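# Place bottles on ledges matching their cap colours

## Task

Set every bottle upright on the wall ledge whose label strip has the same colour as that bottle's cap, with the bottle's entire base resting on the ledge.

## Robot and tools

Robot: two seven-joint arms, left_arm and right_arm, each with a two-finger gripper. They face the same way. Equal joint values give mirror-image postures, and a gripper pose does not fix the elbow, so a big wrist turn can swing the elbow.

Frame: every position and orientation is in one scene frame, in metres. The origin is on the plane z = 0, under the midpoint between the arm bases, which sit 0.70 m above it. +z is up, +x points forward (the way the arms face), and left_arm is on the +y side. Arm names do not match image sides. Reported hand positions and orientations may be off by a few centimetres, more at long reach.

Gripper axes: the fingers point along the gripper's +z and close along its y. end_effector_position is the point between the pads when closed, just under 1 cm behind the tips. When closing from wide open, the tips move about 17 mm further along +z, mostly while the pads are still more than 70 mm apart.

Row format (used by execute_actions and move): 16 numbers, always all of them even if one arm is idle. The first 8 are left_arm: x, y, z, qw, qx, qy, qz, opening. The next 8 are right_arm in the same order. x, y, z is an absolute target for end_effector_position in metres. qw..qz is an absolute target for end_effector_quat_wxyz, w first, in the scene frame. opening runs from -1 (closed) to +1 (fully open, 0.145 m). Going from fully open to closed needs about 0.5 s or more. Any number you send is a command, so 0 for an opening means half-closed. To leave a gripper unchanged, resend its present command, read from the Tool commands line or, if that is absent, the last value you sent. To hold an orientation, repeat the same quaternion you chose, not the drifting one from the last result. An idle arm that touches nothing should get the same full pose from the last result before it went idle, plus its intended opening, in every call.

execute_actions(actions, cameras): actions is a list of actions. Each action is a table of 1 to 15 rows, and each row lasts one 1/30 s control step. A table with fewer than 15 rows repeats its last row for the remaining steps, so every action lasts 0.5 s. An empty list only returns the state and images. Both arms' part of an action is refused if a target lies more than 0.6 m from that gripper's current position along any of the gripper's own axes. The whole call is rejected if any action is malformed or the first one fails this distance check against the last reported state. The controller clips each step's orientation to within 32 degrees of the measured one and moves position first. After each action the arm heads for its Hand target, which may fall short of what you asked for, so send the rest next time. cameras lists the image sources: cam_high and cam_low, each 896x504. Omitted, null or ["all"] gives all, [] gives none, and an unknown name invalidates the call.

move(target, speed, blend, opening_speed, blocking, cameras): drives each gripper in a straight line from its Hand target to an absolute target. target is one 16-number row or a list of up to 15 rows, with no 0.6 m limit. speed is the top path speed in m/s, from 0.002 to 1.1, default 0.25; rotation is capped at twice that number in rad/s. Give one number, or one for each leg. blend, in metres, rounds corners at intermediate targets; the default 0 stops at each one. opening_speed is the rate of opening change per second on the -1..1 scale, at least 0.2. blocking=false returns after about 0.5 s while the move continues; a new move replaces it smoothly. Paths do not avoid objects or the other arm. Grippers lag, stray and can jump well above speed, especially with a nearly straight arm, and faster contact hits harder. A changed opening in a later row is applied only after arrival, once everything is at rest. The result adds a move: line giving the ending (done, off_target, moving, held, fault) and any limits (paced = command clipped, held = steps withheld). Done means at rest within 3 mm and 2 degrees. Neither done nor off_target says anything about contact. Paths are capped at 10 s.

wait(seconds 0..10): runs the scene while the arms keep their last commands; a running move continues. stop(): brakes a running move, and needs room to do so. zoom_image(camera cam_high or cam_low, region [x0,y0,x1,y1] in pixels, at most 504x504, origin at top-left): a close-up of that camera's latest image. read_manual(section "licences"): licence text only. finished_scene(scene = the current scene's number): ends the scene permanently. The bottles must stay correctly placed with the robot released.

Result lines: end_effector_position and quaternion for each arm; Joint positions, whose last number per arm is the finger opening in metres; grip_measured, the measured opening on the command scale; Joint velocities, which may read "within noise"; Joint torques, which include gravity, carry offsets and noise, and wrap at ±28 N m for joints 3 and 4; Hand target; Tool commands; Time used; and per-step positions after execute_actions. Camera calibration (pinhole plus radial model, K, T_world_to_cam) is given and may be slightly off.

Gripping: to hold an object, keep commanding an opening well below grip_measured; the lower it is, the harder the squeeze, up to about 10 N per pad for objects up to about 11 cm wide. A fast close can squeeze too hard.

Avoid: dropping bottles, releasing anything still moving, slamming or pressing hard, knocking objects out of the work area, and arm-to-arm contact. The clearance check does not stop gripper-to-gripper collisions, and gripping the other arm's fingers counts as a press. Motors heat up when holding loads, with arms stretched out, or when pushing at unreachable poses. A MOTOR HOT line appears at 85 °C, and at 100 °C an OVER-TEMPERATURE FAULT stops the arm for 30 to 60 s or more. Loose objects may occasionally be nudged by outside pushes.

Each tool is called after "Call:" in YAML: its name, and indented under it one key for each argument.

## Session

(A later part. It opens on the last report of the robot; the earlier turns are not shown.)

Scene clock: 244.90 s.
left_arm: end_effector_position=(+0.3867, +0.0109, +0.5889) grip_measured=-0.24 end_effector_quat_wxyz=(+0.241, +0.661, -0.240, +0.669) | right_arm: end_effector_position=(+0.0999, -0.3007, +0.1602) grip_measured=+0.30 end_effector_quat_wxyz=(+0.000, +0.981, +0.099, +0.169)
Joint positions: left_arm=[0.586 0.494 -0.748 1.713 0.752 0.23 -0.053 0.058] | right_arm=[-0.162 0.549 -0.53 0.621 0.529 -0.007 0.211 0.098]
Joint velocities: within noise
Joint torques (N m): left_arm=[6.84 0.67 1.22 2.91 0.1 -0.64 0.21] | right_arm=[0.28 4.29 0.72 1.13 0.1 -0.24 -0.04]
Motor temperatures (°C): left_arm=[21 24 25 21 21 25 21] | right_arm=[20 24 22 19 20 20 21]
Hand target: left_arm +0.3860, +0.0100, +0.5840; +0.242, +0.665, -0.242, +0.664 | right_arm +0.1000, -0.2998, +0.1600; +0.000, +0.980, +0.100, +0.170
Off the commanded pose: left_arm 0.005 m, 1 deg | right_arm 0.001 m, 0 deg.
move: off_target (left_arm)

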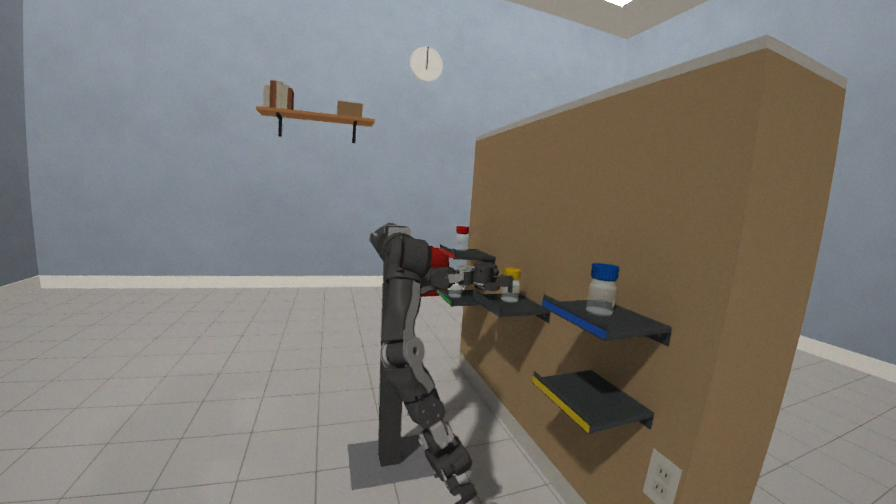

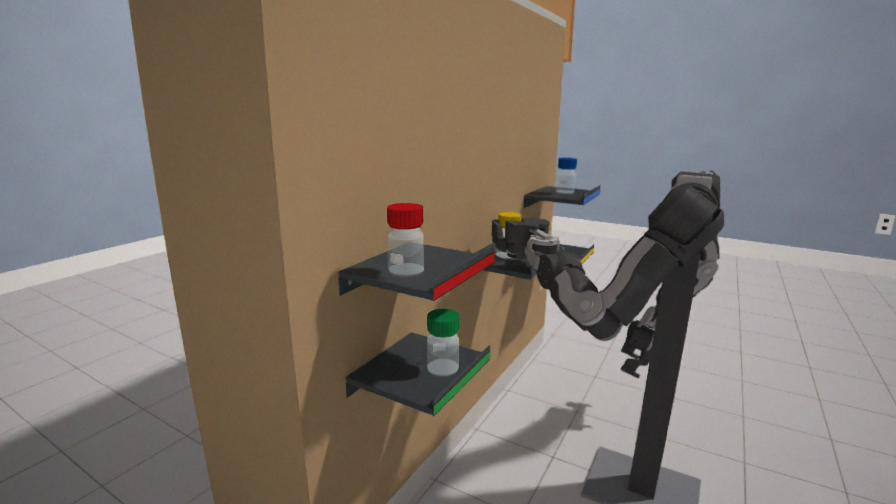

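Call:
move:
  target:
    - [0.386,0.0105,0.587,0.2418,0.6645,-0.2418,0.6645,0.2,0.15,-0.28,0.22,0,0.97,0.05,0.24,0.3]
    - [0.29,0.091,0.595,0.2418,0.6645,-0.2418,0.6645,0.2,0.25,-0.24,0.34,0,0.9239,0,0.3827,0.3]
    - [0.26,0.22,0.54,0.1228,0.6964,-0.1228,0.6964,0.2,0.27,-0.2,0.48,-0.1228,0.6964,0.1228,0.6964,0.3]
    - [0.26,0.26,0.50,0.0616,0.7044,-0.0616,0.7044,0.2,0.285,-0.095,0.598,-0.2418,0.6645,0.2418,0.6645,0.3]
    - [0.26,0.26,0.50,0.0616,0.7044,-0.0616,0.7044,0.2,0.388,0.006,0.592,-0.2418,0.6645,0.2418,0.6645,0.3]
  speed: [0.1,0.2,0.3,0.3,0.16]
  blend: [0,0,0.04,0,0]

Call:
zoom_image:
  camera: "cam_low"
  region: [400, 160, 640, 320]

Call:
zoom_image:
  camera: "cam_high"
  region: [430, 210, 590, 330]

Scene clock: 268.33 s.
left_arm: end_effector_position=(+0.2604, +0.2590, +0.5013) grip_measured=+0.20 end_effector_quat_wxyz=(+0.063, +0.704, -0.064, +0.705) | right_arm: end_effector_position=(+0.3885, +0.0054, +0.5933) grip_measured=+0.30 end_effector_quat_wxyz=(-0.241, +0.664, +0.241, +0.665)
Joint positions: left_arm=[-0.742 0.979 0.056 1.878 0.835 -0.509 -0.076 0.09] | right_arm=[0.564 0.376 -0.677 1.699 0.655 0.326 -0.024 0.098]
Joint velocities: within noise
Joint torques (N m): left_arm=[1.49 3.28 1.58 2.8 0.06 -0.7 0.02] | right_arm=[5.31 -0.04 2.15 3.18 0.05 -0.54 0.04]
Motor temperatures (°C): left_arm=[23 22 24 21 21 25 21] | right_arm=[20 24 22 19 20 20 21]
Hand target: left_arm +0.2600, +0.2600, +0.4999; +0.062, +0.705, -0.061, +0.704 | right_arm +0.3880, +0.0060, +0.5920; -0.242, +0.664, +0.242, +0.664
Off the commanded pose: left_arm 0.002 m, 0 deg | right_arm 0.001 m, 0 deg.
move: done

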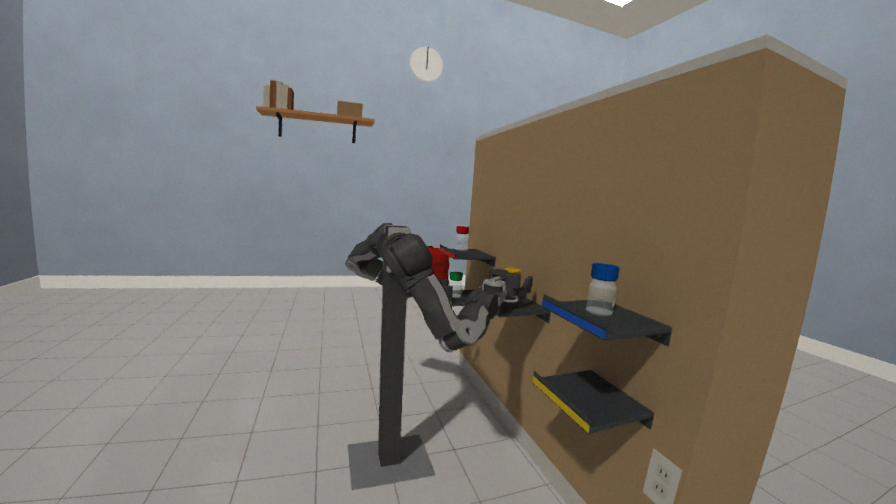

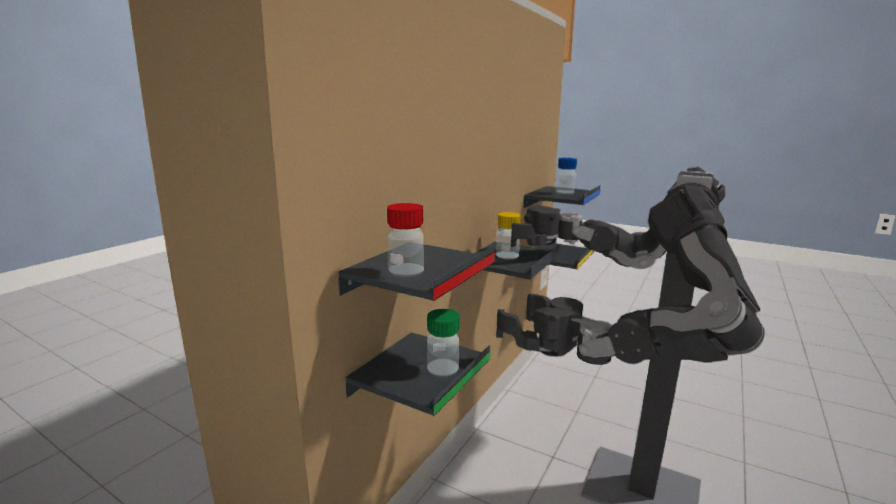

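Scaled by 2.100 from the camera's 896x504 image, which has a finer 1280x720 frame.

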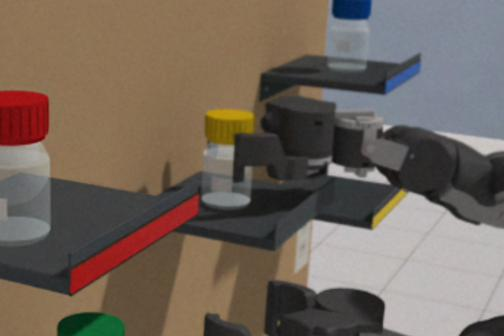

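Scaled by 3.150 from the camera's 896x504 image, which has a finer 1280x720 frame.

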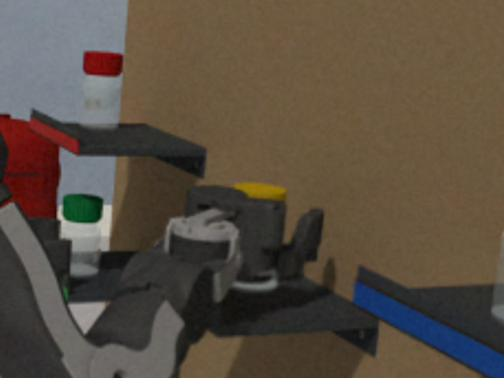

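Call:
move:
  target:
    - [0.26,0.26,0.50,0.0616,0.7044,-0.0616,0.7044,0.2,0.388,0.006,0.592,-0.2418,0.6645,0.2418,0.6645,-0.6]
    - [0.26,0.26,0.50,0.0616,0.7044,-0.0616,0.7044,0.2,0.388,0.006,0.634,-0.2418,0.6645,0.2418,0.6645,-0.6]
    - [0.26,0.26,0.50,0.0616,0.7044,-0.0616,0.7044,0.2,0.292,-0.075,0.636,-0.2418,0.6645,0.2418,0.6645,-0.6]
    - [0.26,0.26,0.50,0.0616,0.7044,-0.0616,0.7044,0.2,0.265,-0.2,0.58,-0.1228,0.6964,0.1228,0.6964,-0.6]
    - [0.26,0.26,0.50,0.0616,0.7044,-0.0616,0.7044,0.2,0.26,-0.39,0.536,0,0.7071,0,0.7071,-0.6]
  speed: [0.1,0.12,0.18,0.25,0.25]
  blend: [0,0,0.02,0.03,0]

Call:
zoom_image:
  camera: "cam_high"
  region: [460, 230, 690, 430]

Scene clock: 283.00 s.
left_arm: end_effector_position=(+0.2604, +0.2590, +0.5013) grip_measured=+0.20 end_effector_quat_wxyz=(+0.063, +0.704, -0.064, +0.705) | right_arm: end_effector_position=(+0.2595, -0.3902, +0.5312) grip_measured=-0.24 end_effector_quat_wxyz=(-0.001, +0.714, -0.003, +0.700)
Joint positions: left_arm=[-0.742 0.979 0.056 1.878 0.835 -0.509 -0.076 0.09] | right_arm=[-0.615 0.705 0.647 1.609 0.883 -0.099 0.449 0.058]
Joint velocities: within noise
Joint torques (N m): left_arm=[1.52 3.31 1.58 2.8 0.06 -0.7 0.02] | right_arm=[1.02 5.37 4.93 3.47 0.46 -0.69 0.19]
Motor temperatures (°C): left_arm=[22 22 24 21 21 25 21] | right_arm=[21 23 22 19 20 20 21]
Hand target: left_arm +0.2599, +0.2600, +0.4999; +0.062, +0.705, -0.062, +0.704 | right_arm +0.2600, -0.3900, +0.5360; +0.000, +0.707, +0.000, +0.707
Off the commanded pose: left_arm 0.002 m, 0 deg | right_arm 0.005 m, 1 deg.
move: off_target (right_arm)

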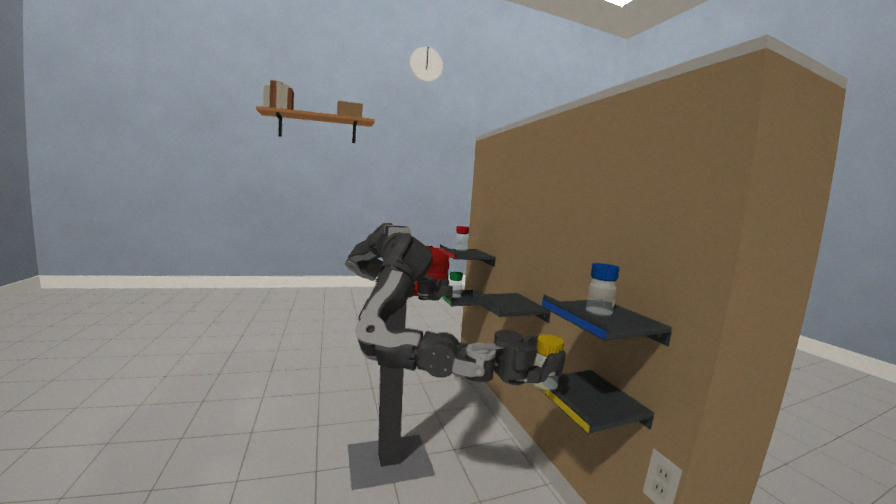

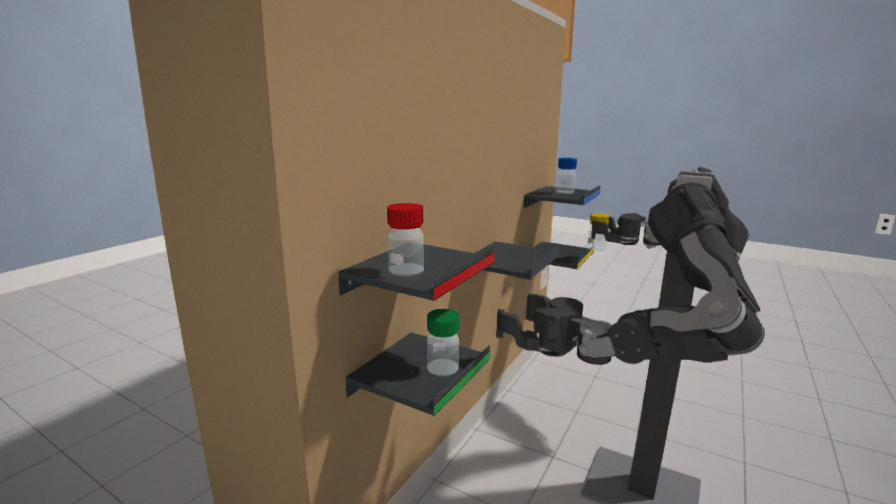

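Scaled by 2.191 from the camera's 896x504 image, which has a finer 1280x720 frame.

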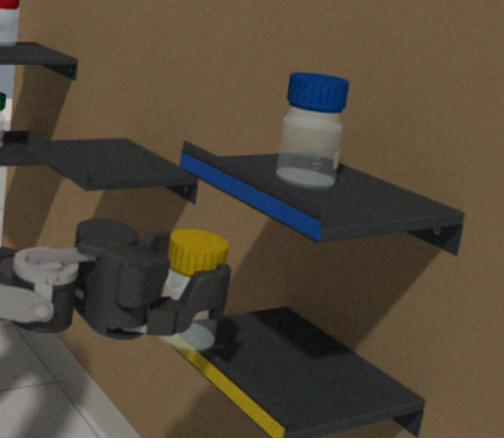

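Call:
move:
  target:
    - [0.26,0.26,0.50,0.0616,0.7044,-0.0616,0.7044,0.2,0.382,-0.39,0.54,0,0.7071,0,0.7071,-0.6]
    - [0.26,0.26,0.50,0.0616,0.7044,-0.0616,0.7044,0.2,0.382,-0.39,0.506,0,0.7071,0,0.7071,-0.6]
    - [0.26,0.26,0.50,0.0616,0.7044,-0.0616,0.7044,0.2,0.382,-0.39,0.4935,0,0.7071,0,0.7071,-0.6]
  speed: [0.18,0.12,0.04]

Call:
zoom_image:
  camera: "cam_high"
  region: [460, 230, 690, 430]

Scene clock: 296.77 s.
left_arm: end_effector_position=(+0.2604, +0.2590, +0.5013) grip_measured=+0.20 end_effector_quat_wxyz=(+0.063, +0.704, -0.064, +0.705) | right_arm: end_effector_position=(+0.3819, -0.3924, +0.4963) grip_measured=-0.24 end_effector_quat_wxyz=(+0.003, +0.706, -0.002, +0.709)
Joint positions: left_arm=[-0.742 0.979 0.056 1.878 0.835 -0.509 -0.076 0.09] | right_arm=[0.164 0.725 0.123 1.022 0.695 -0.184 0.439 0.058]
Joint velocities: within noise
Joint torques (N m): left_arm=[1.49 3.28 1.58 2.8 0.06 -0.7 0.02] | right_arm=[4.23 6 1.47 2.74 0.35 -0.44 0.16]
Motor temperatures (°C): left_arm=[21 22 24 21 21 25 21] | right_arm=[21 24 23 20 20 20 21]
Hand target: left_arm +0.2599, +0.2600, +0.4999; +0.062, +0.705, -0.062, +0.704 | right_arm +0.3820, -0.3900, +0.4935; +0.000, +0.707, +0.000, +0.707
Off the commanded pose: left_arm 0.002 m, 0 deg | right_arm 0.004 m, 0 deg.
move: off_target (right_arm)

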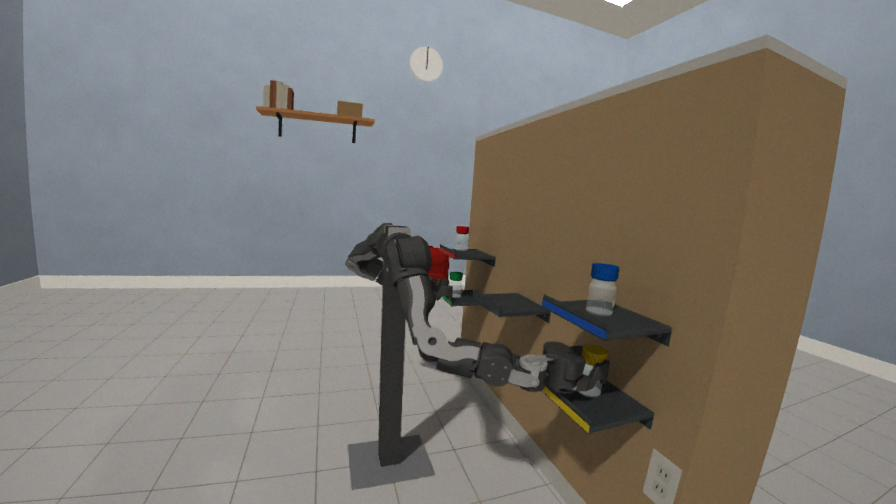

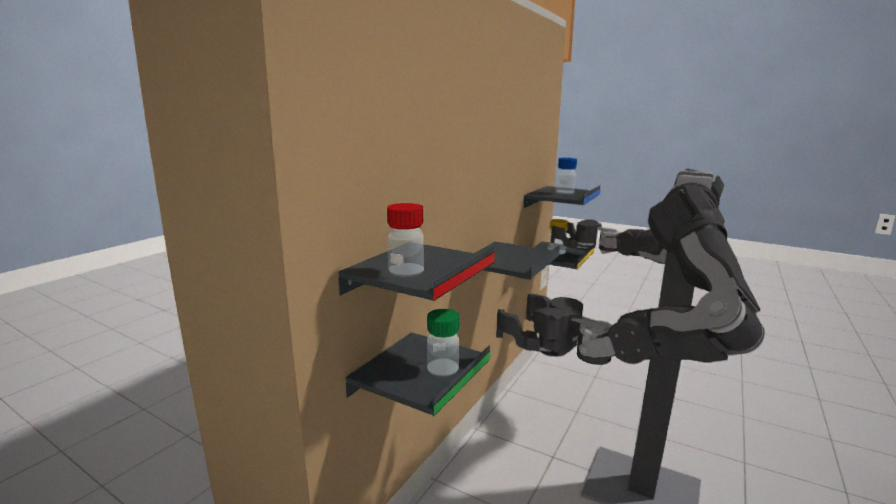

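Scaled by 2.191 from the camera's 896x504 image, which has a finer 1280x720 frame.

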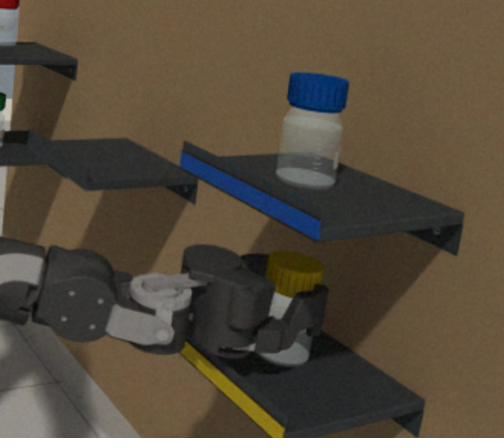

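Contact. Release and retract.

Call:
move:
  target:
    - [0.26,0.26,0.50,0.0616,0.7044,-0.0616,0.7044,0.2,0.382,-0.3915,0.495,0,0.7071,0,0.7071,0.2]
    - [0.24,0.26,0.50,0.0616,0.7044,-0.0616,0.7044,0.2,0.27,-0.39,0.50,0,0.7071,0,0.7071,0.2]
  speed: [0.05,0.2]
  opening_speed: 1.2

Call:
zoom_image:
  camera: "cam_high"
  region: [460, 230, 690, 430]

Call:
zoom_image:
  camera: "cam_low"
  region: [320, 140, 640, 420]

Scene clock: 319.90 s.
left_arm: end_effector_position=(+0.2400, +0.2600, +0.4990) grip_measured=+0.20 end_effector_quat_wxyz=(+0.062, +0.706, -0.063, +0.703) | right_arm: end_effector_position=(+0.2700, -0.3902, +0.4985) grip_measured=+0.20 end_effector_quat_wxyz=(+0.001, +0.709, -0.002, +0.705)
Joint positions: left_arm=[-0.88 0.965 0.118 1.911 0.814 -0.569 -0.077 0.09] | right_arm=[-0.494 0.688 0.508 1.455 0.828 -0.216 0.472 0.09]
Joint velocities: within noise
Joint torques (N m): left_arm=[0.44 3.15 2.25 4.12 0.06 -0.69 0] | right_arm=[0.8 6.32 3.73 3.12 0.44 -0.48 0.14]
Motor temperatures (°C): left_arm=[21 22 24 21 21 25 21] | right_arm=[21 24 22 20 20 20 21]
Hand target: left_arm +0.2400, +0.2600, +0.5000; +0.062, +0.704, -0.061, +0.705 | right_arm +0.2700, -0.3900, +0.4999; +0.000, +0.707, +0.000, +0.707
Off the commanded pose: left_arm 0.001 m, 0 deg | right_arm 0.002 m, 0 deg.
move: done

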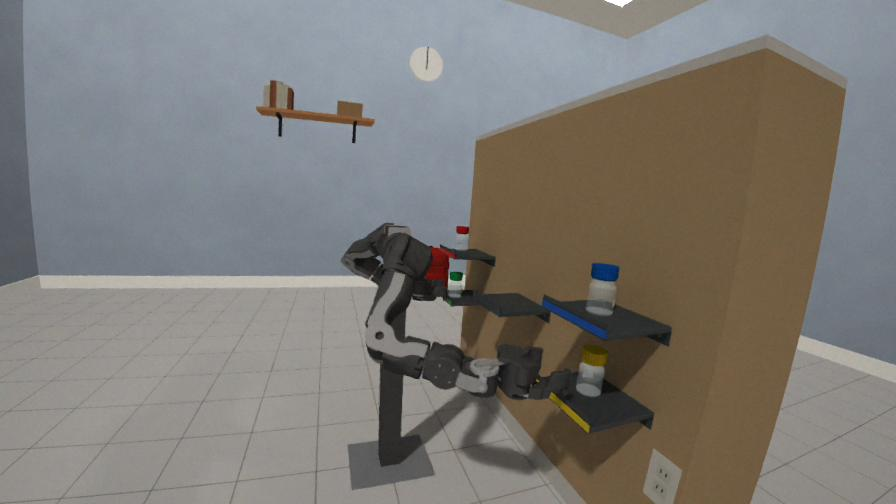

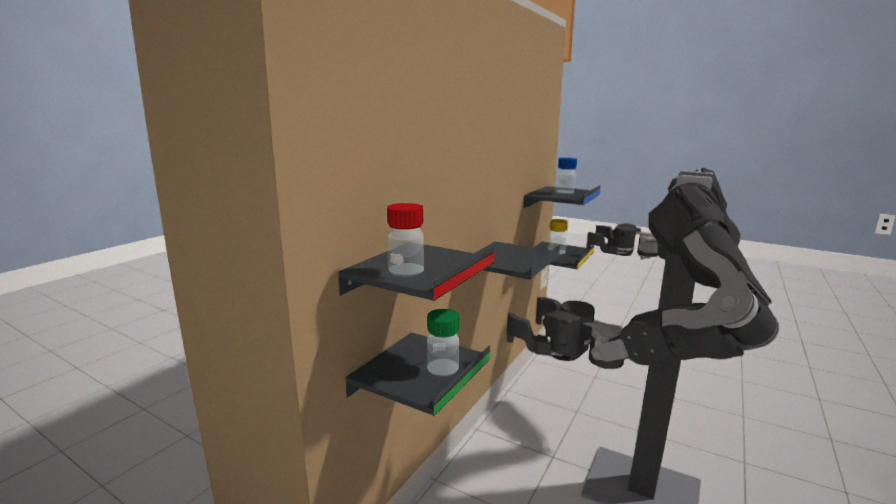

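Scaled by 2.191 from the camera's 896x504 image, which has a finer 1280x720 frame.

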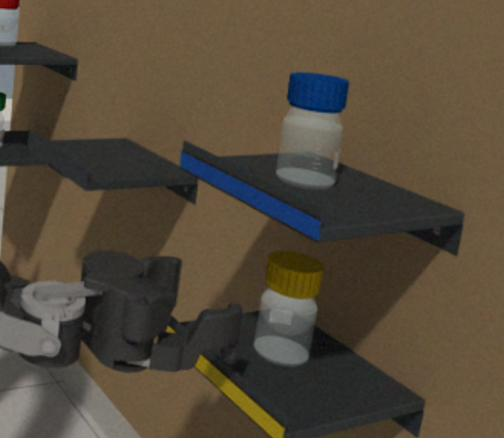

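Scaled by 1.575 from the camera's 896x504 image, which has a finer 1280x720 frame.

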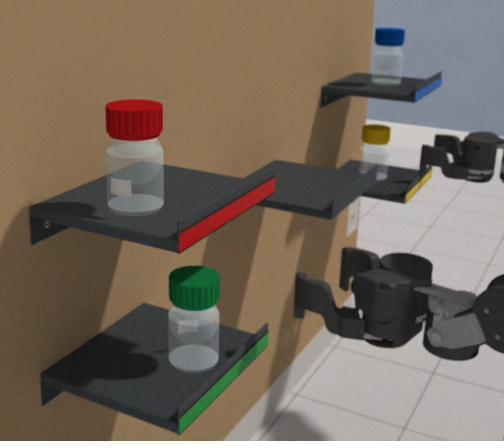

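All bottles are in place.

Call:
finished_scene:
  scene: 2

The scene is finished: the task was done.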